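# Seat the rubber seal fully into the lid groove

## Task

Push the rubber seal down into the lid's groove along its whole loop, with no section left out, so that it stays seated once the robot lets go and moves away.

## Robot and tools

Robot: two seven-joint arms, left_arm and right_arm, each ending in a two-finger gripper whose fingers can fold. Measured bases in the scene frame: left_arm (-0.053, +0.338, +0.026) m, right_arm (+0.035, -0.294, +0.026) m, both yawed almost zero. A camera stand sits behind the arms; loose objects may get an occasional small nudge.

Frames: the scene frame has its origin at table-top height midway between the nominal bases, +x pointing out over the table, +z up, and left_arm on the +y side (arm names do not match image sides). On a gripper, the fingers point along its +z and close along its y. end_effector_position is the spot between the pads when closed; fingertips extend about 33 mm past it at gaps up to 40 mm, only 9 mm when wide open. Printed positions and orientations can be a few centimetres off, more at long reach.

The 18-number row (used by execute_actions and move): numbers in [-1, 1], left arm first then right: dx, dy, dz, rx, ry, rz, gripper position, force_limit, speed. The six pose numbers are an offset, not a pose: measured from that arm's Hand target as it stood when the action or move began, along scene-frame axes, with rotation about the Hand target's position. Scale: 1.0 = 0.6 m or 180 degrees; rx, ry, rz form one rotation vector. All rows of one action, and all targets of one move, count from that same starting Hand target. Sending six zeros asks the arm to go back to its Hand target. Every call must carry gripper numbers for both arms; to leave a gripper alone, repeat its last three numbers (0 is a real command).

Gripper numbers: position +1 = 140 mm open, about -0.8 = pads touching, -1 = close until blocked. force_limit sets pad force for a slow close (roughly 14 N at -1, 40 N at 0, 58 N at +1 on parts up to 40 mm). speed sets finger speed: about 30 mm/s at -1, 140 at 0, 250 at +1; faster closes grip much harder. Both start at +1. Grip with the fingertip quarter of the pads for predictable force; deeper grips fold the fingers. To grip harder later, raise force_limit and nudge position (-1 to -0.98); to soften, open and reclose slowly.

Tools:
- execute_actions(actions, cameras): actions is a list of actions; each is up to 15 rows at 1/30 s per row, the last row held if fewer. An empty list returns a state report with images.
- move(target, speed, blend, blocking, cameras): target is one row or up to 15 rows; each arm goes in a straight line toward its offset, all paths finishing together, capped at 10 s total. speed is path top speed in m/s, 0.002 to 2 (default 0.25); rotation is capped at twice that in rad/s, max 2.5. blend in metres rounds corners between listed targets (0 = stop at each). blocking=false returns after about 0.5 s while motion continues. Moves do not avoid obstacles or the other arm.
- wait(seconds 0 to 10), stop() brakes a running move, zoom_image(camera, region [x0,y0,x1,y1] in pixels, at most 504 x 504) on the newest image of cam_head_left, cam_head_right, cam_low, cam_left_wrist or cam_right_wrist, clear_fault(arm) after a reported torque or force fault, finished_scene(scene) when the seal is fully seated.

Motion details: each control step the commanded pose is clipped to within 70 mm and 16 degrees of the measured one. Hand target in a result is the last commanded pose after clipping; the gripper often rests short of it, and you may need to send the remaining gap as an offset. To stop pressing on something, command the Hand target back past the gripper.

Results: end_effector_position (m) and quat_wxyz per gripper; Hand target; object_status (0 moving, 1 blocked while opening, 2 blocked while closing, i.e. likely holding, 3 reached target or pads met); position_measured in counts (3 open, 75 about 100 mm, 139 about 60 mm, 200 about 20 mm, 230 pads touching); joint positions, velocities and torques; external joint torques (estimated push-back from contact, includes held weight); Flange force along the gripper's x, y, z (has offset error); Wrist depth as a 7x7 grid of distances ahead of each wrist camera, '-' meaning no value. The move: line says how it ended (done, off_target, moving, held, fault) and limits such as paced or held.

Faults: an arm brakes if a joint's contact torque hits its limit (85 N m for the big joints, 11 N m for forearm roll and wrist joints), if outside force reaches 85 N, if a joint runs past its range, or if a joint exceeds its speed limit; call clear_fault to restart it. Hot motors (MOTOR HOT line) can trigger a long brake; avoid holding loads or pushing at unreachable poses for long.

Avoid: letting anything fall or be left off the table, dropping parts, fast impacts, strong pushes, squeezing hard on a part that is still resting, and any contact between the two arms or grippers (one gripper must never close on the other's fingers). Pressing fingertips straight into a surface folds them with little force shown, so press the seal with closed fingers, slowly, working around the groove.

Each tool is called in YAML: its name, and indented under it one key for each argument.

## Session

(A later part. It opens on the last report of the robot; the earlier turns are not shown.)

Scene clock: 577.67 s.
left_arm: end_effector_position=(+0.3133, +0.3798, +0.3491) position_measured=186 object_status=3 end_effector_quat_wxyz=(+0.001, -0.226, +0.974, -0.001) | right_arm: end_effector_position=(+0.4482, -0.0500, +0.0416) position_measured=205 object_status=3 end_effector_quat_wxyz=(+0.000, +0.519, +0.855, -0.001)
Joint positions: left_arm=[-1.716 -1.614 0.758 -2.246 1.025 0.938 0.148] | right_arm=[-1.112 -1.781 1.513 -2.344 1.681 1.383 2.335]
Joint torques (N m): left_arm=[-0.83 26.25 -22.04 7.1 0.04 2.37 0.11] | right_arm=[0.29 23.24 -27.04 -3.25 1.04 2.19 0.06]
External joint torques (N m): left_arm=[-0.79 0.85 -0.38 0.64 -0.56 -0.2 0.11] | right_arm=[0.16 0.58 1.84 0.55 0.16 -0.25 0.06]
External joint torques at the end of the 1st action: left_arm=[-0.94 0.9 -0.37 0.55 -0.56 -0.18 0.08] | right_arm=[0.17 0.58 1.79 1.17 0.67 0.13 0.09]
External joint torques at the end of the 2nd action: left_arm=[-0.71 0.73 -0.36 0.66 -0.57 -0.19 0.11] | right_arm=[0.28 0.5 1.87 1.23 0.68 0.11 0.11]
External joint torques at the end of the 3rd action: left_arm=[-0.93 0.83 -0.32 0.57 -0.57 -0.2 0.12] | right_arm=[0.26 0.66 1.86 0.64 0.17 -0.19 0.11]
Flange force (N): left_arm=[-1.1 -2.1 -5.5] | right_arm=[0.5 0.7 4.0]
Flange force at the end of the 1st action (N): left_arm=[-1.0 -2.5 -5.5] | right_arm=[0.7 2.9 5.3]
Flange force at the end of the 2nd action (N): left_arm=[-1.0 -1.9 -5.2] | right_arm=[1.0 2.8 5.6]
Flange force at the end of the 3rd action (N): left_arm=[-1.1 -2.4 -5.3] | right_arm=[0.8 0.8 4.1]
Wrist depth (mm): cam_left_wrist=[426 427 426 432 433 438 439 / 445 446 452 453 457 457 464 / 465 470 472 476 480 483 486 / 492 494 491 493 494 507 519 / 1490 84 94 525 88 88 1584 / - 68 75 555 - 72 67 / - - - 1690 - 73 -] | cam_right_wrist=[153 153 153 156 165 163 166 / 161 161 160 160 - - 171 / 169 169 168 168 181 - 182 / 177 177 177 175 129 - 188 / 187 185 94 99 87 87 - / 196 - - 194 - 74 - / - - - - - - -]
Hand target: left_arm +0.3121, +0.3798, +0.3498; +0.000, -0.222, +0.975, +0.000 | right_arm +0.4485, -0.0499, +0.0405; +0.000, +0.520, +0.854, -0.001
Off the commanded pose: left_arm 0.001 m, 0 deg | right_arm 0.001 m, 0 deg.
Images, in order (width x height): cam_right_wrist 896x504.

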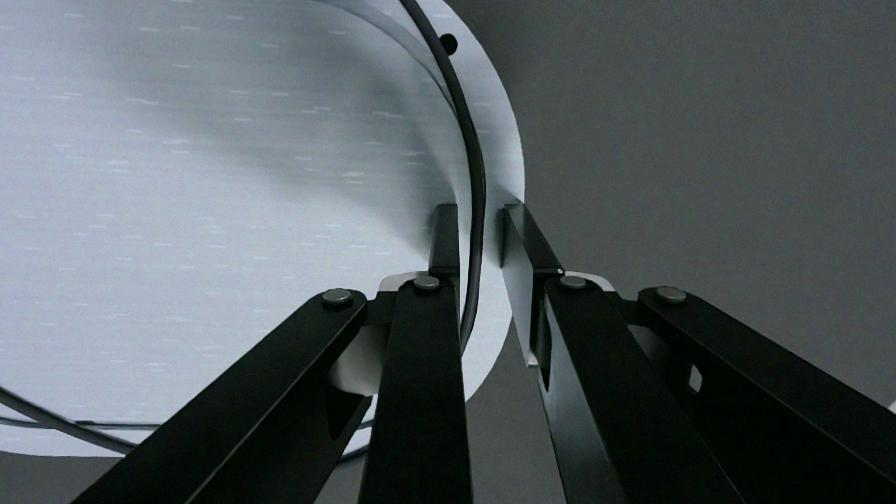

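move:
  target:
    - [0,0,0,0,0,0,-0.45,-1,0,0,0,0.035,0,0,0,-0.6,-1,-1]
    - [0,0,0,0,0,0,-0.45,-1,0,0,0,0.036,0,0,0,-1,-1,-0.5]
    - [0,0,0,0,0,0,-0.45,-1,0,0,0,0.005,0,0,0,-1,-1,-0.5]
  speed: [0.08,0.08,0.05]

execute_actions:
  actions:
    - [[0,0,0,0,0,0,-0.45,-1,0,0,0,-0.0025,0,0,0,-1,-1,-0.5]]
    - [[0,0,0,0,0,0,-0.45,-1,0,0,0,-0.0025,0,0,0,-1,-1,-0.5]]
    - [[0,0,0,0,0,0,-0.45,-1,0,0,0,-0.0017,0,0,0,-1,-1,-0.5]]
  cameras: ["cam_right_wrist"]

Scene clock: 590.23 s.
left_arm: end_effector_position=(+0.3133, +0.3798, +0.3491) position_measured=186 object_status=3 end_effector_quat_wxyz=(+0.001, -0.226, +0.974, -0.001) | right_arm: end_effector_position=(+0.4469, -0.0501, +0.0435) position_measured=232 object_status=3 end_effector_quat_wxyz=(-0.003, +0.519, +0.855, -0.003)
Joint positions: left_arm=[-1.716 -1.614 0.758 -2.246 1.025 0.938 0.148] | right_arm=[-1.114 -1.778 1.507 -2.342 1.673 1.376 2.335]
Joint velocities: left_arm=[within noise] | right_arm=[0 0 -0.001 -0.001 0.001 0.004 0.001]
Joint torques (N m): left_arm=[-0.83 26.25 -22.1 7.06 0.05 2.38 0.13] | right_arm=[0.91 22.83 -28.2 -3.83 1.33 2.44 0.06]
External joint torques (N m): left_arm=[-0.76 0.76 -0.33 0.63 -0.55 -0.2 0.13] | right_arm=[1.02 0.11 0.63 0 0.47 0.01 0.07]
Flange force (N): left_arm=[-1.1 -2.0 -5.2] | right_arm=[2.1 -2.7 2.9]
Wrist depth (mm): cam_left_wrist=[423 427 430 431 433 439 440 / 444 447 450 452 454 459 462 / 465 469 472 477 480 481 489 / 491 495 493 492 499 510 516 / 1464 84 94 525 88 88 1545 / - 68 75 561 - 72 67 / - - - 1725 - 73 -] | cam_right_wrist=[156 156 155 156 167 166 168 / 163 163 163 162 172 174 171 / 171 171 170 170 176 180 183 / 181 180 180 145 176 - - / 190 188 94 93 87 87 205 / 201 - - - - 74 210 / - - - - - - -]
Hand target: left_arm +0.3121, +0.3798, +0.3498; +0.000, -0.222, +0.975, +0.000 | right_arm +0.4485, -0.0499, +0.0435; +0.000, +0.520, +0.854, -0.001
Off the commanded pose: left_arm 0.001 m, 0 deg | right_arm 0.002 m, 0 deg.
move: done

Scene clock: 591.93 s.
left_arm: end_effector_position=(+0.3133, +0.3798, +0.3491) position_measured=186 object_status=3 end_effector_quat_wxyz=(+0.001, -0.226, +0.974, -0.001) | right_arm: end_effector_position=(+0.4471, -0.0500, +0.0423) position_measured=232 object_status=3 end_effector_quat_wxyz=(-0.002, +0.519, +0.855, -0.001)
Joint positions: left_arm=[-1.716 -1.614 0.758 -2.246 1.025 0.938 0.148] | right_arm=[-1.112 -1.779 1.511 -2.345 1.677 1.38 2.336]
Joint torques (N m): left_arm=[-0.85 26.25 -22.09 7.08 0.05 2.37 0.11] | right_arm=[0.35 22 -24.54 -2.65 2.25 2.84 0.09]
External joint torques (N m): left_arm=[-0.75 0.77 -0.42 0.68 -0.55 -0.2 0.11] | right_arm=[0.35 -0.67 4.35 1.17 1.38 0.4 0.09]
External joint torques at the end of the 1st action: left_arm=[-0.95 0.86 -0.35 0.53 -0.56 -0.19 0.11] | right_arm=[0.78 -0.01 1.38 0.17 0.67 0.19 0.12]
External joint torques at the end of the 2nd action: left_arm=[-0.84 0.88 -0.43 0.65 -0.56 -0.19 0.11] | right_arm=[0.61 -0.31 3.07 0.74 1.09 0.32 0.11]
Flange force (N): left_arm=[-1.1 -2.0 -5.4] | right_arm=[1.0 1.5 13.9]
Flange force at the end of the 1st action (N): left_arm=[-1.0 -2.4 -5.3] | right_arm=[1.8 -1.8 5.2]
Flange force at the end of the 2nd action (N): left_arm=[-1.1 -2.2 -5.6] | right_arm=[1.5 -0.1 10.2]
Wrist depth (mm): cam_left_wrist=[425 427 428 433 436 438 439 / 442 447 450 452 454 459 463 / 465 469 471 477 479 483 483 / 492 495 490 491 502 511 518 / 1472 84 94 520 88 88 1535 / - 68 75 556 - 72 67 / - - - 1701 - 73 -] | cam_right_wrist=[154 154 154 156 166 164 166 / 162 161 161 161 172 170 - / 170 169 169 169 180 - - / 178 178 178 174 177 - 191 / 188 188 94 87 87 82 200 / 199 195 - - - 74 - / - - - - - - -]
Hand target: left_arm +0.3121, +0.3798, +0.3498; +0.000, -0.222, +0.975, +0.000 | right_arm +0.4485, -0.0499, +0.0395; +0.000, +0.520, +0.854, -0.001
Off the commanded pose: left_arm 0.001 m, 0 deg | right_arm 0.003 m, 0 deg.
Images, in order (width x height): cam_right_wrist 896x504.

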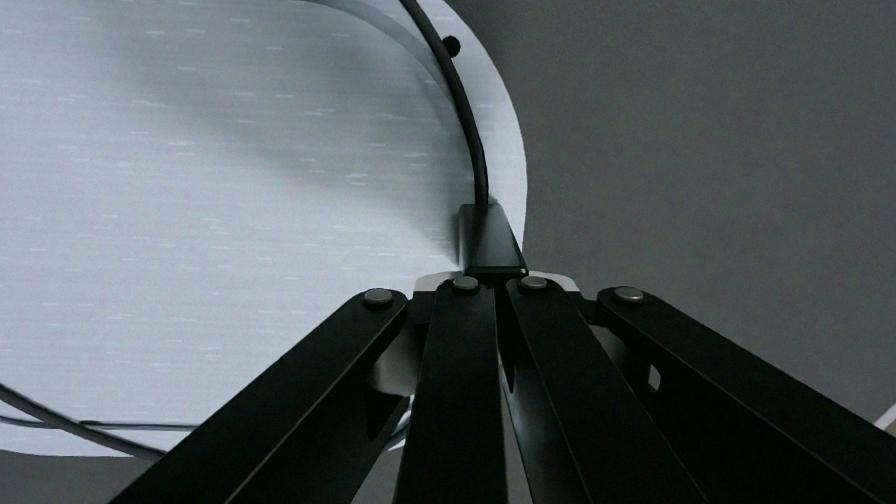

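execute_actions:
  actions:
    - [[0,0,0,0,0,0,-0.45,-1,0,0,0,-0.0017,0,0,0,-1,-1,-0.5]]
    - [[0,0,0,0,0,0,-0.45,-1,0,0,0,-0.0017,0,0,0,-1,-1,-0.5]]
    - [[0,0,0,0,0,0,-0.45,-1,0,0,0,-0.0017,0,0,0,-1,-1,-0.5]]
  cameras: ["cam_right_wrist"]

zoom_image:
  camera: "cam_right_wrist"
  region: [380, 0, 580, 260]

Scene clock: 599.37 s.
left_arm: end_effector_position=(+0.3133, +0.3798, +0.3491) position_measured=186 object_status=3 end_effector_quat_wxyz=(+0.001, -0.226, +0.974, -0.001) | right_arm: end_effector_position=(+0.4471, -0.0500, +0.0421) position_measured=232 object_status=3 end_effector_quat_wxyz=(-0.001, +0.519, +0.855, +0.000)
Joint positions: left_arm=[-1.716 -1.614 0.758 -2.246 1.025 0.938 0.148] | right_arm=[-1.109 -1.779 1.512 -2.348 1.679 1.383 2.337]
Joint torques (N m): left_arm=[-0.87 26.21 -22.08 7.1 0.05 2.37 0.12] | right_arm=[-0.27 21.61 -20.63 -1.48 3.08 3.18 0.11]
External joint torques (N m): left_arm=[-0.72 0.7 -0.37 0.72 -0.55 -0.21 0.12] | right_arm=[-0.15 -0.92 8.15 2.44 2.22 0.73 0.11]
External joint torques at the end of the 1st action: left_arm=[-0.92 0.8 -0.27 0.63 -0.56 -0.18 0.11] | right_arm=[0.23 -0.69 5.49 1.61 1.68 0.52 0.12]
External joint torques at the end of the 2nd action: left_arm=[-0.91 0.86 -0.32 0.57 -0.57 -0.2 0.11] | right_arm=[-0.24 -0.81 6.96 1.86 1.92 0.64 0.09]
Flange force (N): left_arm=[-1.2 -1.9 -5.3] | right_arm=[0.2 5.6 24.6]
Flange force at the end of the 1st action (N): left_arm=[-1.2 -2.4 -5.3] | right_arm=[0.9 2.8 17.2]
Flange force at the end of the 2nd action (N): left_arm=[-1.0 -2.4 -5.3] | right_arm=[-0.1 4.3 21.0]
Wrist depth (mm): cam_left_wrist=[425 425 428 431 435 438 442 / 445 447 449 454 456 455 465 / 467 470 470 474 478 483 487 / 493 494 494 496 497 509 520 / 1464 84 94 523 88 88 1526 / - 68 75 553 - 72 67 / - - - 1713 - 73 -] | cam_right_wrist=[154 154 154 155 - - 166 / 161 161 161 161 173 171 - / 169 169 168 169 - 181 182 / 178 178 178 144 188 190 - / 188 188 94 93 87 87 - / 199 195 - - - 74 - / - - - - - - -]
Hand target: left_arm +0.3121, +0.3798, +0.3498; +0.000, -0.222, +0.975, +0.000 | right_arm +0.4485, -0.0499, +0.0364; +0.000, +0.520, +0.854, -0.001
Off the commanded pose: left_arm 0.001 m, 0 deg | right_arm 0.006 m, 0 deg.
joint sent to its limit (right arm) — joint 2 (shoulder), lower limit. The joint targets still meet the commanded pose.
Images, in order (width x height): cam_right_wrist 896x504.

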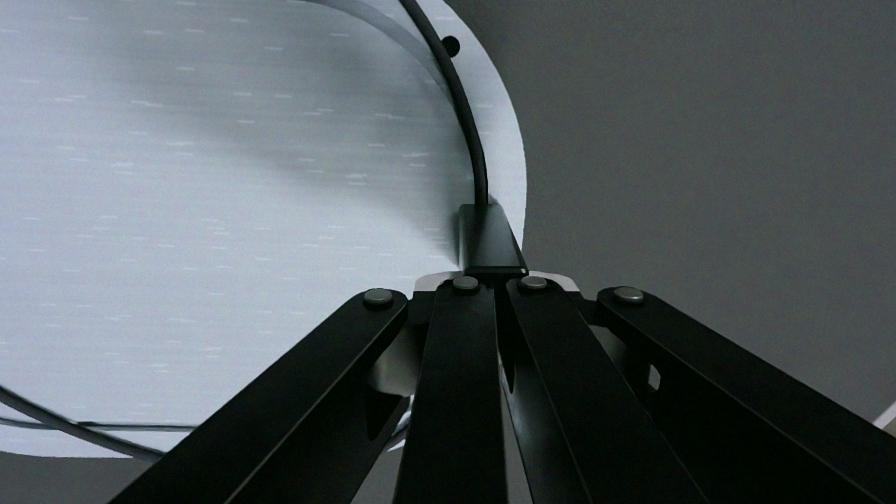

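Scaled by 1.938 from the camera's 896x504 image, which has a finer 1280x720 frame.

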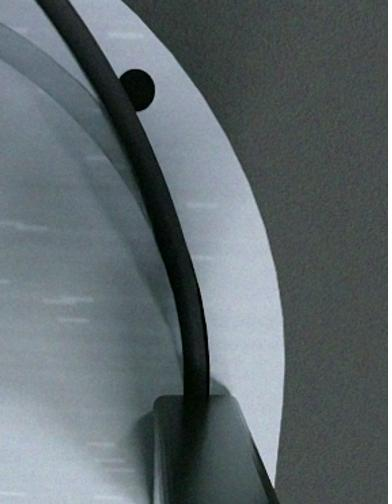

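move:
  target:
    - [0,0,0,0,0,0,-0.45,-1,0,0,0,0.1,0,0,0,-1,-1,-0.5]
    - [0,0,0,0,0,0,-0.45,-1,0,-0.149,-0.182,0.5,0,0,0,-1,-1,-0.5]
  speed: [0.1,0.25]
  blend: [0.02,0]
  cameras: ["all"]

zoom_image:
  camera: "cam_right_wrist"
  region: [300, 0, 660, 240]

Scene clock: 614.97 s.
left_arm: end_effector_position=(+0.3133, +0.3798, +0.3491) position_measured=186 object_status=3 end_effector_quat_wxyz=(+0.001, -0.226, +0.974, -0.001) | right_arm: end_effector_position=(+0.3599, -0.1588, +0.3361) position_measured=232 object_status=3 end_effector_quat_wxyz=(+0.001, +0.522, +0.853, +0.000)
Joint positions: left_arm=[-1.716 -1.614 0.758 -2.246 1.025 0.938 0.148] | right_arm=[-1.168 -1.472 0.81 -2.341 0.921 1.135 2.086]
Joint velocities: left_arm=[within noise] | right_arm=[0.001 0.001 0 0 -0.002 0 -0.006]
Joint torques (N m): left_arm=[-0.85 26.25 -22.09 7.07 0.06 2.37 0.1] | right_arm=[0.93 21.89 -21.41 10.59 0.34 2.4 -0.22]
External joint torques (N m): left_arm=[-0.86 0.79 -0.3 0.6 -0.55 -0.21 0.1] | right_arm=[1 1.4 0.37 0.21 -0.44 -0.05 -0.22]
Flange force (N): left_arm=[-1.1 -2.3 -5.2] | right_arm=[-0.9 0.2 -2.0]
Wrist depth (mm): cam_left_wrist=[423 425 429 431 433 438 442 / 443 448 450 452 458 462 462 / 465 471 473 475 481 484 487 / 488 492 489 489 497 511 517 / 1481 84 94 525 88 88 1526 / - 68 75 558 - 72 67 / - - - 1701 - 73 -] | cam_right_wrist=[391 432 433 423 424 - - / 379 451 453 441 443 493 1338 / 426 466 - 485 458 478 1410 / - 518 534 120 - 1425 1498 / 539 533 88 93 87 1490 1570 / 561 - - - - 74 1639 / - - - - - - -]
Hand target: left_arm +0.3121, +0.3798, +0.3498; +0.000, -0.222, +0.975, +0.000 | right_arm +0.3591, -0.1591, +0.3364; +0.000, +0.520, +0.854, -0.001
Off the commanded pose: left_arm 0.001 m, 0 deg | right_arm 0.001 m, 0 deg.
move: done

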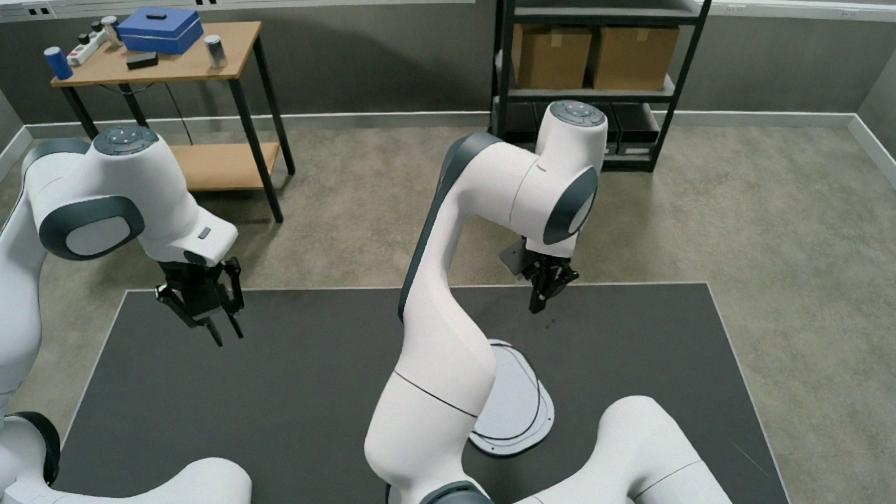

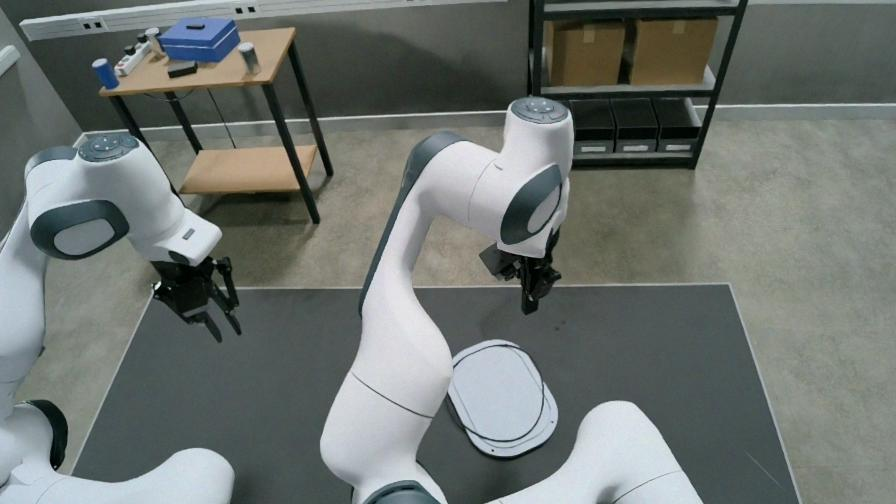

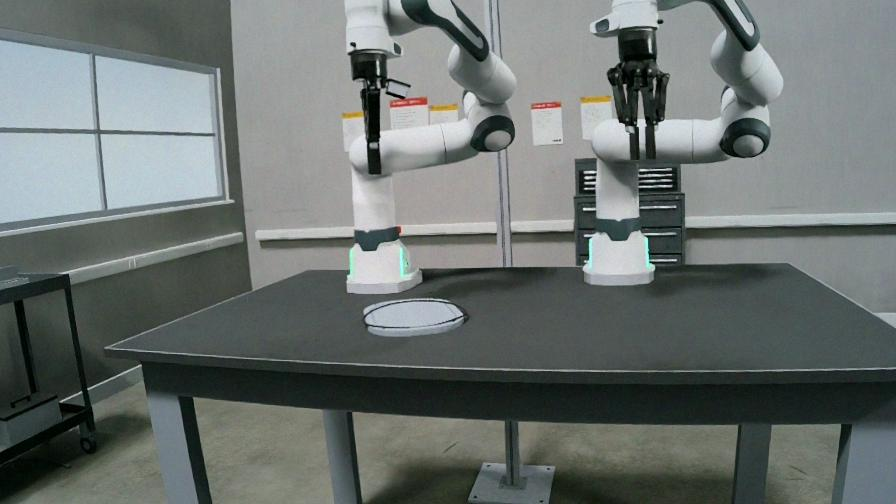

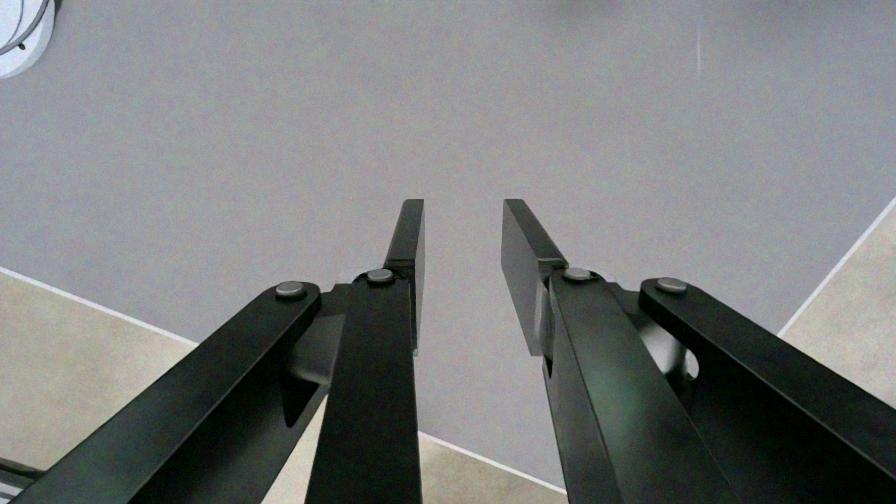

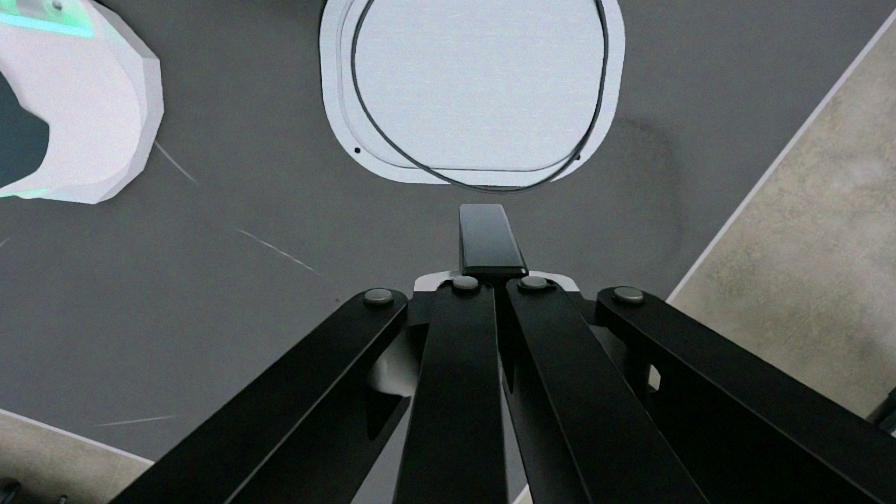

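Scaled by 1.400 from the camera's 896x504 image, which has a finer 1280x720 frame.

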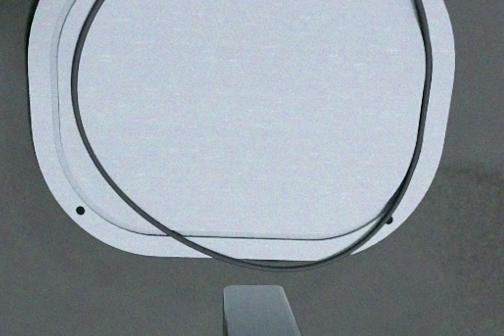

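move:
  target:
    - [-0.02,-0.383,0,0,0,0.25,-0.45,-1,0,0,-0.433,0.1,0,0,0,-1,-1,-0.5]
    - [-0.147,-0.85,-0.083,0,0,0.5,-0.45,-1,0,0,-0.433,0.1,0,0,0,-1,-1,-0.5]
  speed: [0.3,0.3]
  blend: [0.05,0]
  cameras: ["all"]

Scene clock: 643.63 s.
left_arm: end_effector_position=(+0.2421, -0.0455, +0.3131) position_measured=186 object_status=3 end_effector_quat_wxyz=(-0.010, +0.741, -0.672, -0.004) | right_arm: end_effector_position=(+0.3591, -0.4171, +0.3956) position_measured=232 object_status=3 end_effector_quat_wxyz=(-0.002, +0.521, +0.853, +0.001)
Joint positions: left_arm=[-2.089 -0.452 0.993 -2.123 0.403 1.827 -1.339] | right_arm=[-1.47 -0.987 0.68 -2.257 0.56 1.413 1.685]
Joint velocities: left_arm=[0.002 0 0.001 0.001 0.001 -0.002 0.008] | right_arm=[within noise]
Joint torques (N m): left_arm=[-0.59 -2.61 -11.68 23.14 1.33 2.36 0.06] | right_arm=[-0.15 7.77 -15.99 19.13 0.62 2.47 -0.2]
External joint torques (N m): left_arm=[-0.66 0.39 0.03 -0.13 0.48 -0.24 0.06] | right_arm=[-0.15 0.07 0.3 0.19 -0.2 0.06 -0.2]
Flange force (N): left_arm=[1.7 -0.7 0.0] | right_arm=[-1.3 0.4 -0.4]
Wrist depth (mm): cam_left_wrist=[396 389 385 386 400 402 403 / 416 413 409 411 421 423 424 / 438 442 441 444 448 447 450 / 463 467 462 459 465 474 480 / 504 84 94 494 88 88 506 / - 68 75 531 - 72 67 / - - - 572 - 73 -] | cam_right_wrist=[496 484 - - - 497 1317 / 514 515 - - - - 1417 / 545 - - - - 1515 1473 / 1542 1570 - 120 561 1618 1542 / 1618 1628 88 93 87 1618 1608 / 1725 - - - - 74 1681 / - - - - - - -]
Hand target: left_arm +0.2433, -0.0435, +0.3129; -0.012, +0.739, -0.674, -0.005 (not the last commanded pose) | right_arm +0.3591, -0.4189, +0.3964; +0.000, +0.520, +0.854, -0.001
Off the commanded pose: left_arm 0.088 m, 20 deg | right_arm 0.002 m, 0 deg.
move: held (left_arm; a check stopped the path); path passed 1 of 2 targets; limits=held
pose unreachable (left arm): on one or more control steps of this call, first in action 0 (counted from 0), this arm could not follow its commanded pose, so it was not sent that pose on those steps. It may still have moved: this result reports where it is.
cause: moving toward the commanded pose would bring a part of the arm too close to another arm (a part of this arm just beyond joint 6 (wrist pitch) and a part of the right arm just beyond its joint 5 (forearm roll), 15 mm apart when this arm was first held).

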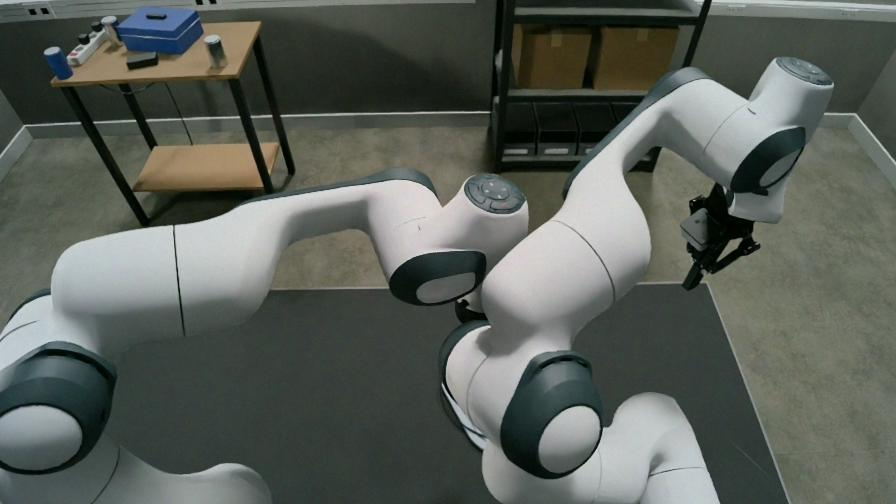

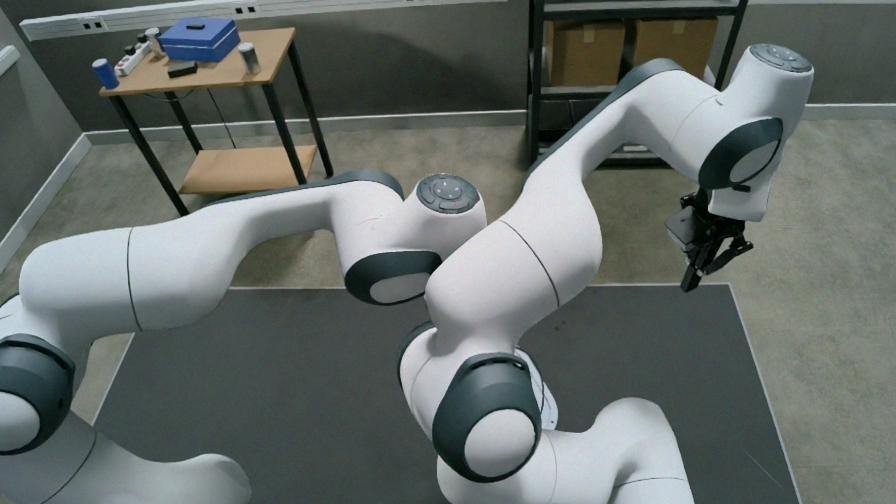

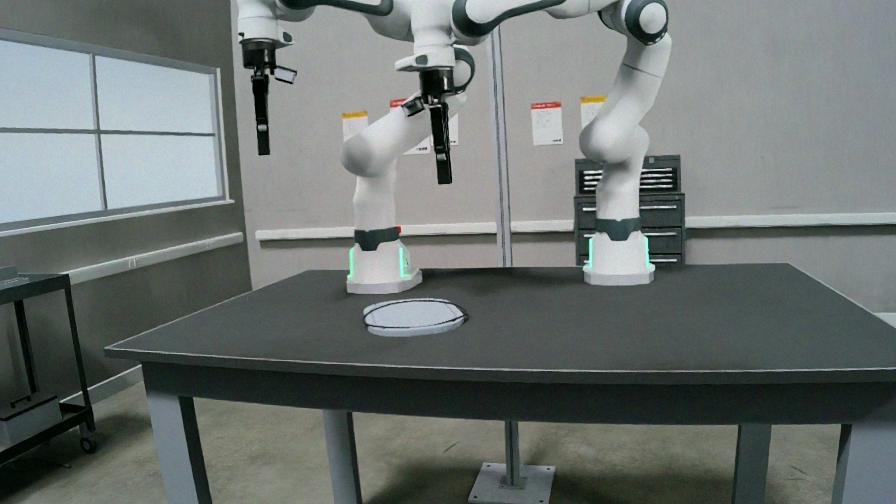

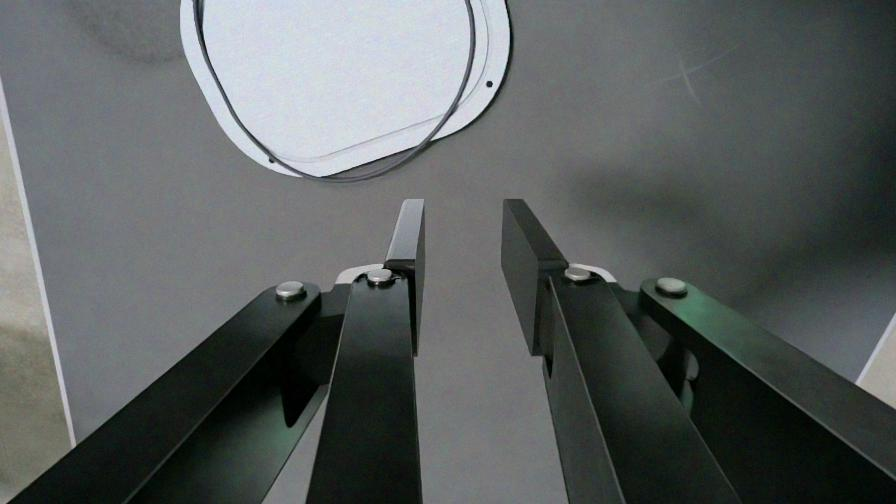

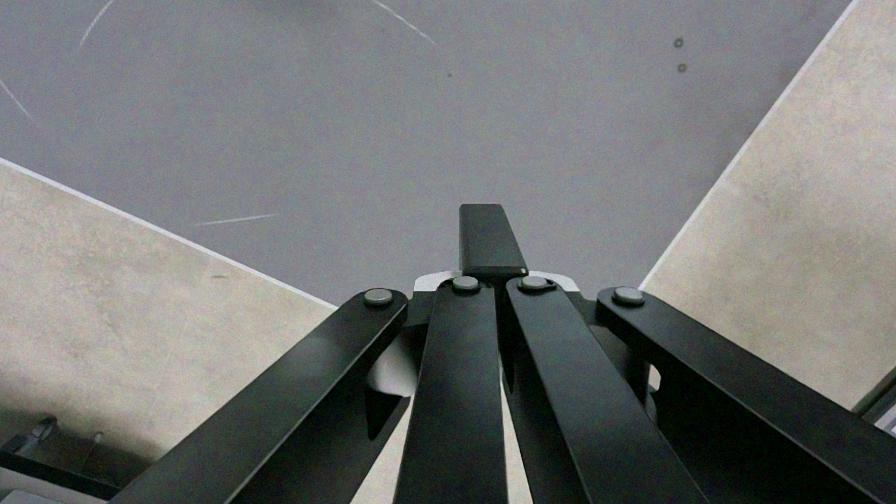

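move:
  target:
    - [0,0,0,0,0,0,-0.45,-1,0,0.317,-0.35,-0.08,0,0,0,-1,-1,-0.5]
  speed: [0.3]
  cameras: ["cam_head_left","cam_head_right","cam_left_wrist"]

Scene clock: 656.63 s.
left_arm: end_effector_position=(+0.2421, -0.0455, +0.3131) position_measured=186 object_status=3 end_effector_quat_wxyz=(-0.010, +0.740, -0.672, -0.004) | right_arm: end_effector_position=(+0.5493, -0.6303, +0.3485) position_measured=232 object_status=3 end_effector_quat_wxyz=(+0.001, +0.518, +0.855, -0.003)
Joint positions: left_arm=[-2.089 -0.452 0.993 -2.123 0.403 1.826 -1.337] | right_arm=[-2.611 -0.468 1.796 -1.574 0.453 1.678 1.793]
Joint velocities: left_arm=[within noise] | right_arm=[-0.001 0.001 0.001 0 0 -0.004 0]
Joint torques (N m): left_arm=[-0.32 -2.48 -11.68 23.15 1.26 2.41 0.09] | right_arm=[-0.34 25.92 -13.1 21.92 0.97 2.11 0.07]
External joint torques (N m): left_arm=[-0.36 0.51 0.06 -0.12 0.41 -0.2 0.09] | right_arm=[-0.26 0.47 0.81 -0.05 0.15 -0.34 0.07]
Flange force (N): left_arm=[1.7 -0.8 0.1] | right_arm=[-3.7 1.6 -0.9]
Wrist depth (mm): cam_left_wrist=[395 390 384 386 398 400 403 / 413 413 407 412 420 424 423 / 439 442 442 442 443 446 448 / 465 467 462 458 464 475 478 / 503 84 94 496 88 88 509 / - 68 75 529 - 72 67 / - - - 577 - 73 -] | cam_right_wrist=[1267 - 437 - - 1273 1298 / 1365 1373 1351 - 1317 1331 1324 / 1440 1448 1410 1365 1481 1440 1417 / 1542 1507 1507 120 1498 1481 1481 / 1570 1570 94 93 87 1551 1533 / 1670 - - - - 74 1589 / - - - - - - -]
Hand target: left_arm +0.2433, -0.0435, +0.3129; -0.012, +0.739, -0.674, -0.005 | right_arm +0.5493, -0.6289, +0.3484; +0.000, +0.520, +0.854, -0.001
Off the commanded pose: left_arm 0.002 m, 0 deg | right_arm 0.001 m, 0 deg.
move: done
Images, in order (width x height): cam_head_left 896x504, cam_head_right 896x504, cam_left_wrist 896x504.

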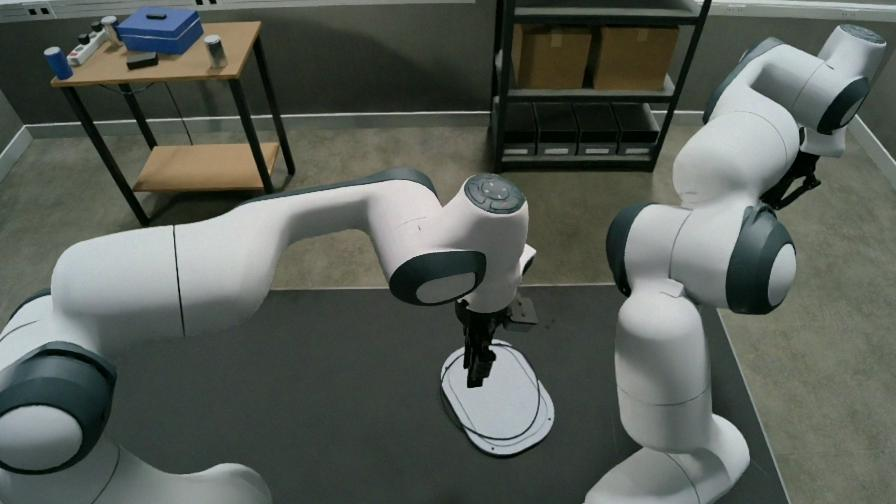

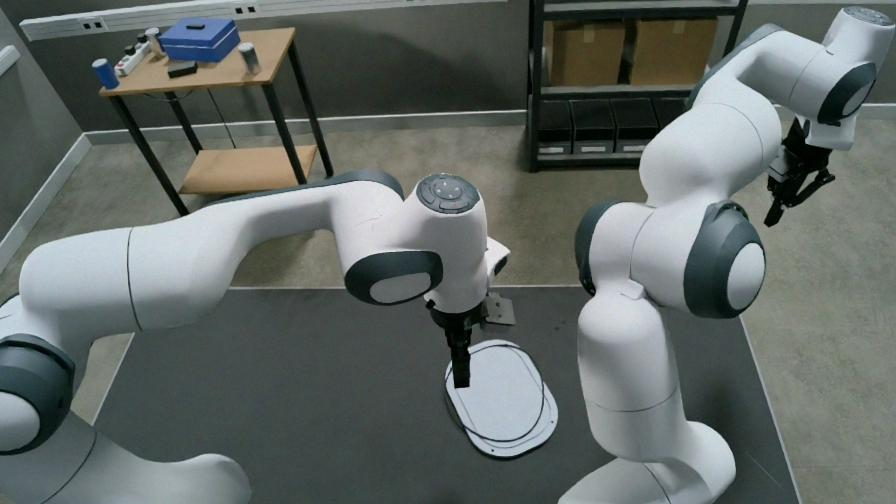

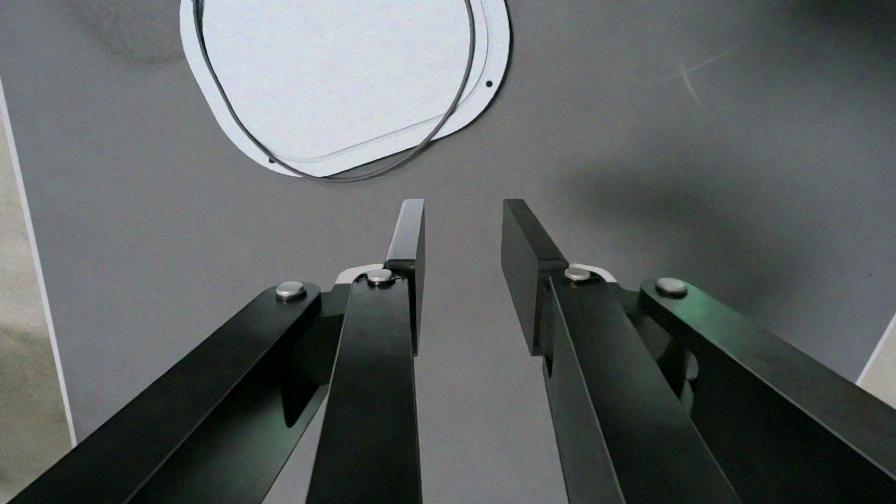

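move:
  target:
    - [0.011,-0.169,-0.022,-0.0082,0.0014,0.1143,-0.45,-1,0,0,0,0,0,0,0,-1,-1,-0.5]
  speed: [0.25]
  cameras: ["cam_head_left","cam_head_right","cam_left_wrist","cam_low"]

zoom_image:
  camera: "cam_left_wrist"
  region: [260, 0, 640, 260]

Scene clock: 675.83 s.
left_arm: end_effector_position=(+0.2511, -0.1448, +0.2997) position_measured=186 object_status=3 end_effector_quat_wxyz=(+0.000, +0.849, -0.529, +0.002) | right_arm: end_effector_position=(+0.5492, -0.6301, +0.3484) position_measured=232 object_status=3 end_effector_quat_wxyz=(+0.001, +0.518, +0.855, -0.002)
Joint positions: left_arm=[-2.189 0.082 1.194 -1.889 -0.079 1.922 -1.408] | right_arm=[-2.611 -0.468 1.796 -1.574 0.453 1.677 1.794]
Joint velocities: left_arm=[-0.001 0 0.001 0 0 -0.001 0.005] | right_arm=[within noise]
Joint torques (N m): left_arm=[-0.3 -12.49 2.22 25.22 0.3 2.43 0.1] | right_arm=[-0.21 25.92 -13.14 21.97 0.9 2.24 0.13]
External joint torques (N m): left_arm=[-0.21 1.35 -0.2 0.43 -0.51 -0.23 0.1] | right_arm=[-0.25 0.62 0.62 0.04 0.07 -0.2 0.13]
Flange force (N): left_arm=[0.0 0.0 0.0] | right_arm=[-2.5 1.0 -0.9]
Wrist depth (mm): cam_left_wrist=[386 384 381 384 390 387 302 / 407 402 389 399 411 372 263 / 428 425 418 420 436 405 278 / 453 452 437 439 450 461 464 / 479 84 94 479 88 88 491 / - 68 75 509 - 72 67 / - - - 550 - 73 -] | cam_right_wrist=[1311 1344 - - - 1273 1273 / 1373 1365 1533 - 1317 1338 1344 / 1456 1425 1425 1402 1410 1410 1410 / 1524 1498 1490 120 1473 1490 1473 / 1608 1551 94 93 87 1524 1551 / 1725 - - - - 74 1570 / - - - - - - -]
Hand target: left_arm +0.2499, -0.1449, +0.2997; +0.000, +0.847, -0.531, +0.000 | right_arm +0.5493, -0.6289, +0.3484; +0.000, +0.520, +0.854, -0.001
Off the commanded pose: left_arm 0.001 m, 0 deg | right_arm 0.001 m, 0 deg.
move: done
Images, in order (width x height): cam_head_left 896x504, cam_head_right 896x504, cam_low 896x504, cam_left_wrist 896x504.

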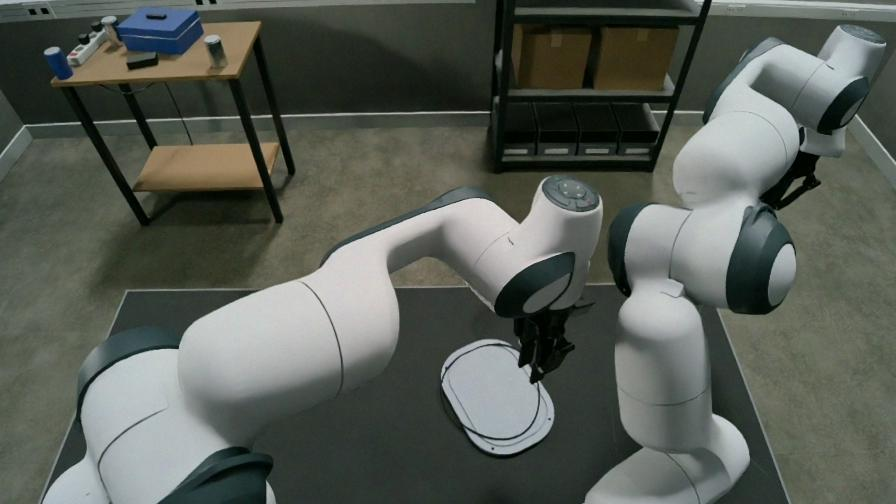

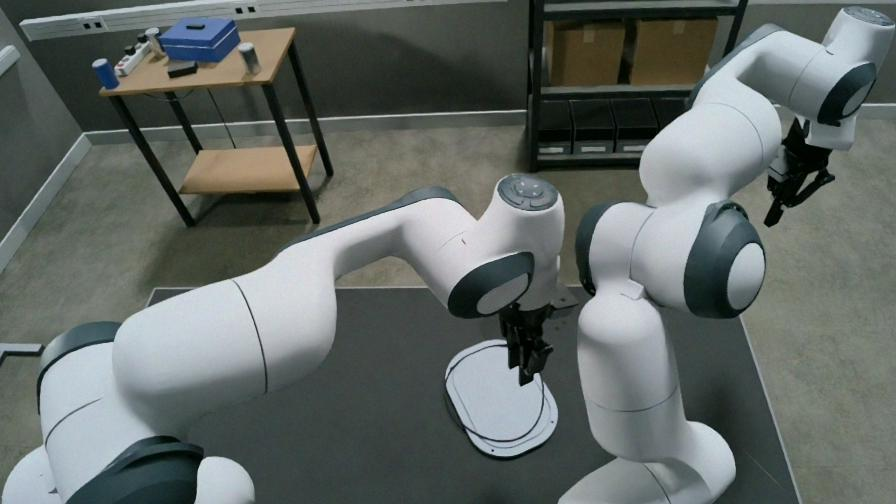

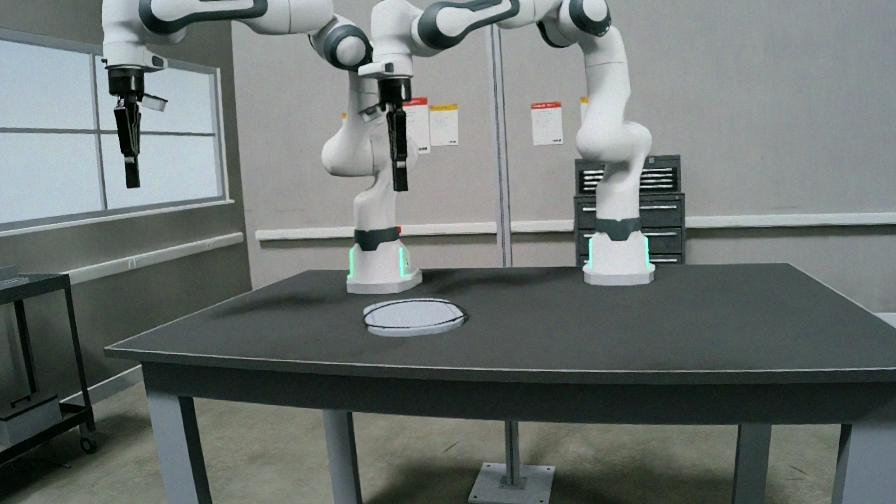

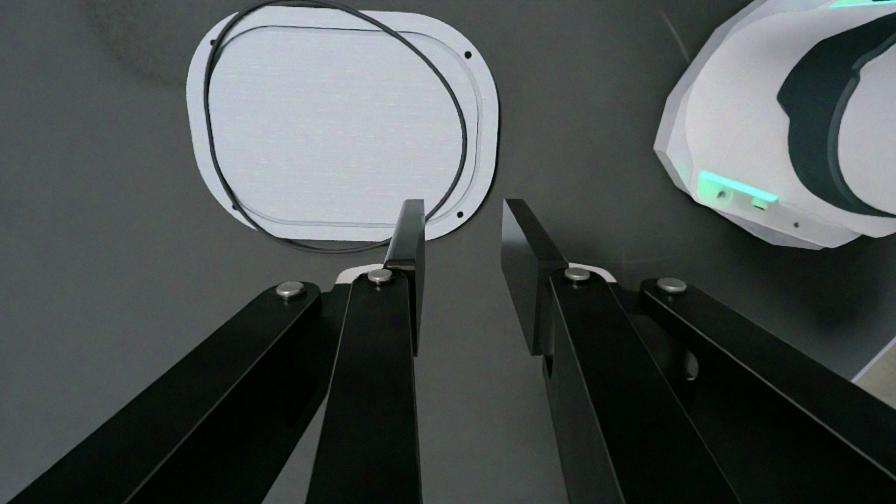

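Scaled by 1.326 from the camera's 896x504 image, which has a finer 1280x720 frame.

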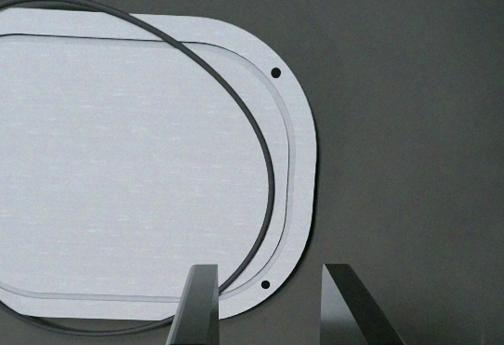

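move:
  target:
    - [0.03,0.0145,-0.3912,0,0,0,-1,-1,-0.5,0,0,0,0,0,0,-1,-1,-0.5]
  speed: [0.2]
  cameras: ["cam_left_wrist"]

Scene clock: 697.40 s.
left_arm: end_effector_position=(+0.2669, -0.1343, +0.0639) position_measured=232 object_status=3 end_effector_quat_wxyz=(-0.001, +0.849, -0.528, -0.002) | right_arm: end_effector_position=(+0.5492, -0.6301, +0.3484) position_measured=232 object_status=3 end_effector_quat_wxyz=(+0.001, +0.518, +0.855, -0.002)
Joint positions: left_arm=[-1.825 0.493 0.85 -2.114 -0.538 2.374 -1.07] | right_arm=[-2.611 -0.468 1.796 -1.574 0.453 1.677 1.794]
Joint velocities: left_arm=[0.001 0 0 -0.001 0.001 0.001 0.004] | right_arm=[within noise]
Joint torques (N m): left_arm=[-0.33 -30.58 11.45 19.4 0.57 2.99 0.09] | right_arm=[-0.25 25.91 -13.12 21.96 0.9 2.24 0.11]
External joint torques (N m): left_arm=[-0.49 0.3 -0.46 0.38 0 0.33 0.09] | right_arm=[-0.23 0.56 0.68 0.06 0.08 -0.19 0.11]
Flange force (N): left_arm=[1.3 0.5 1.4] | right_arm=[-2.8 1.3 -0.9]
Wrist depth (mm): cam_left_wrist=[168 168 168 169 173 182 183 / 176 176 177 178 180 191 192 / 185 187 187 186 190 201 203 / 196 197 197 125 198 213 214 / 208 207 82 83 88 221 227 / 232 - 71 67 - 70 240 / - - - - - 70 -] | cam_right_wrist=[1304 1291 - 458 - 1291 1291 / 1351 1351 1402 - 1387 1338 1331 / 1440 1433 1402 1380 1387 1395 1440 / 1498 1490 1507 120 1481 1498 1473 / 1628 1561 94 93 87 1524 1561 / 1670 - - - - 74 1608 / - - - - - - -]
Hand target: left_arm +0.2679, -0.1362, +0.0649; +0.000, +0.847, -0.531, +0.000 | right_arm +0.5493, -0.6289, +0.3484; +0.000, +0.520, +0.854, -0.001
Off the commanded pose: left_arm 0.002 m, 0 deg | right_arm 0.001 m, 0 deg.
move: done
Images, in order (width x height): cam_left_wrist 896x504.

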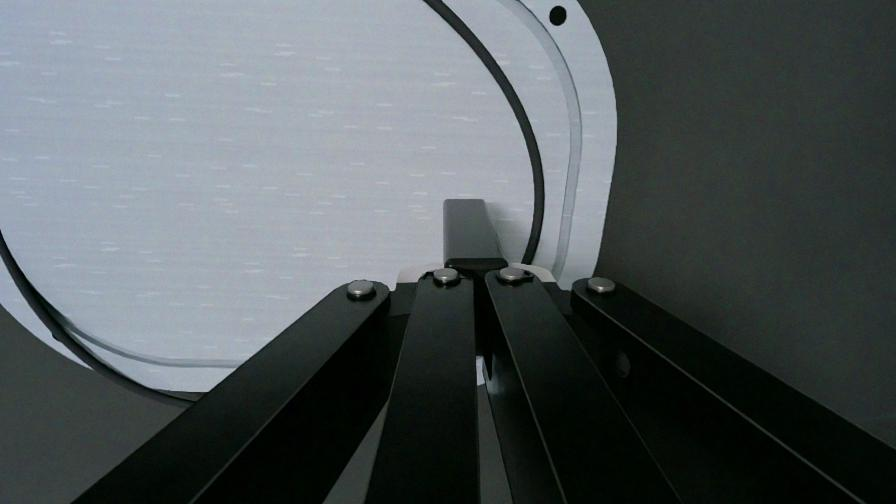

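move:
  target:
    - [0,0,0,0,0,0,-1,-1,-0.5,0,0,0,0,0,0,-1,-1,-0.5]
    - [0,0,-0.0248,0,0,0,-1,-1,-0.5,0,0,0,0,0,0,-1,-1,-0.5]
  speed: [0.1,0.04]

execute_actions:
  actions:
    - [[0,0,-0.002,0,0,0,-1,-1,-0.5,0,0,0,0,0,0,-1,-1,-0.5]]
    - [[0,0,-0.002,0,0,0,-1,-1,-0.5,0,0,0,0,0,0,-1,-1,-0.5]]
    - [[0,0,-0.002,0,0,0,-1,-1,-0.5,0,0,0,0,0,0,-1,-1,-0.5]]
    - [[0,0,-0.002,0,0,0,-1,-1,-0.5,0,0,0,0,0,0,-1,-1,-0.5]]

Scene clock: 710.37 s.
left_arm: end_effector_position=(+0.2669, -0.1344, +0.0498) position_measured=232 object_status=3 end_effector_quat_wxyz=(-0.001, +0.848, -0.529, -0.002) | right_arm: end_effector_position=(+0.5492, -0.6301, +0.3484) position_measured=232 object_status=3 end_effector_quat_wxyz=(+0.001, +0.518, +0.855, -0.002)
Joint positions: left_arm=[-1.797 0.517 0.816 -2.114 -0.561 2.398 -1.053] | right_arm=[-2.611 -0.468 1.796 -1.574 0.453 1.677 1.794]
Joint velocities: left_arm=[0.001 0 -0.002 -0.002 -0.001 0.005 0.004] | right_arm=[within noise]
Joint torques (N m): left_arm=[-0.51 -31 11.39 19.02 0.09 3.06 0.07] | right_arm=[-0.18 25.89 -13.17 21.98 0.9 2.24 0.15]
External joint torques (N m): left_arm=[-0.61 1 -0.68 0.39 -0.47 0.4 0.07] | right_arm=[-0.13 0.49 0.65 0.07 0.07 -0.2 0.15]
Flange force (N): left_arm=[3.3 0.4 4.1] | right_arm=[-2.3 1.2 -0.9]
Wrist depth (mm): cam_left_wrist=[155 155 156 156 160 168 169 / 163 163 164 165 167 177 178 / 171 172 173 172 174 187 188 / 181 182 183 124 183 198 199 / 192 191 82 83 88 205 211 / 203 - 71 67 - 70 223 / - - - - - 71 -] | cam_right_wrist=[1304 448 - - - 1285 1298 / 1365 1358 1425 - 1304 1344 1351 / 1433 1433 1425 1285 1417 1402 1417 / 1524 1507 1507 120 1473 1507 1498 / 1599 1589 94 93 87 1533 1579 / 1670 - - - - 74 1589 / - - - - - - -]
Hand target: left_arm +0.2679, -0.1362, +0.0501; +0.000, +0.847, -0.531, +0.000 | right_arm +0.5493, -0.6289, +0.3484; +0.000, +0.520, +0.854, -0.001
Off the commanded pose: left_arm 0.002 m, 0 deg | right_arm 0.001 m, 0 deg.
move: done

Scene clock: 712.57 s.
left_arm: end_effector_position=(+0.2670, -0.1350, +0.0453) position_measured=232 object_status=3 end_effector_quat_wxyz=(+0.000, +0.848, -0.530, -0.002) | right_arm: end_effector_position=(+0.5492, -0.6301, +0.3484) position_measured=232 object_status=3 end_effector_quat_wxyz=(+0.001, +0.518, +0.855, -0.002)
Joint positions: left_arm=[-1.781 0.522 0.798 -2.114 -0.564 2.409 -1.05] | right_arm=[-2.611 -0.468 1.796 -1.574 0.453 1.677 1.794]
Joint torques (N m): left_arm=[-0.25 -31.23 11.55 18.67 0.32 2.97 0.09] | right_arm=[-0.2 25.92 -13.12 21.95 0.89 2.25 0.12]
External joint torques (N m): left_arm=[-0.26 1.29 -0.38 0.05 -0.23 0.3 0.09] | right_arm=[-0.3 0.64 0.57 0.02 0.06 -0.19 0.12]
External joint torques at the end of the 1st action: left_arm=[0.65 1.16 -0.43 0.22 -0.25 0.29 0.1] | right_arm=[-0.34 0.57 0.64 -0.01 0.06 -0.18 0.14]
External joint torques at the end of the 2nd action: left_arm=[-0.23 1.16 -0.5 0.25 -0.23 0.31 0.09] | right_arm=[-0.19 0.52 0.64 0.01 0.06 -0.19 0.09]
External joint torques at the end of the 3rd action: left_arm=[-0.35 1.15 0.54 0.21 -0.24 0.28 0.08] | right_arm=[-0.26 0.47 0.66 -0.03 0.06 -0.2 0.1]
Flange force (N): left_arm=[2.9 -0.2 4.0] | right_arm=[-2.4 0.9 -0.9]
Flange force at the end of the 1st action (N): left_arm=[4.9 -2.0 5.2] | right_arm=[-2.9 1.2 -0.8]
Flange force at the end of the 2nd action (N): left_arm=[3.5 -0.3 4.0] | right_arm=[-2.4 1.0 -0.7]
Flange force at the end of the 3rd action (N): left_arm=[2.0 -0.1 1.8] | right_arm=[-2.8 1.2 -0.7]
Wrist depth (mm): cam_left_wrist=[152 152 152 152 155 164 165 / 159 159 160 160 161 173 174 / 167 168 168 169 170 182 183 / 177 177 178 125 178 193 194 / 187 187 82 83 88 200 206 / 196 68 71 67 - 70 217 / - - - - - 71 -] | cam_right_wrist=[1298 1176 - 433 - 1273 1273 / 1358 1358 1410 - 1358 1358 1331 / 1448 1417 1417 1599 1417 1410 1395 / 1490 1507 1533 120 1448 1498 1481 / 1649 1561 94 93 87 1533 1561 / 1649 - - - - 74 1599 / - - - - - - -]
Hand target: left_arm +0.2679, -0.1362, +0.0453; +0.000, +0.847, -0.531, +0.000 | right_arm +0.5493, -0.6289, +0.3484; +0.000, +0.520, +0.854, -0.001
Off the commanded pose: left_arm 0.001 m, 0 deg | right_arm 0.001 m, 0 deg.


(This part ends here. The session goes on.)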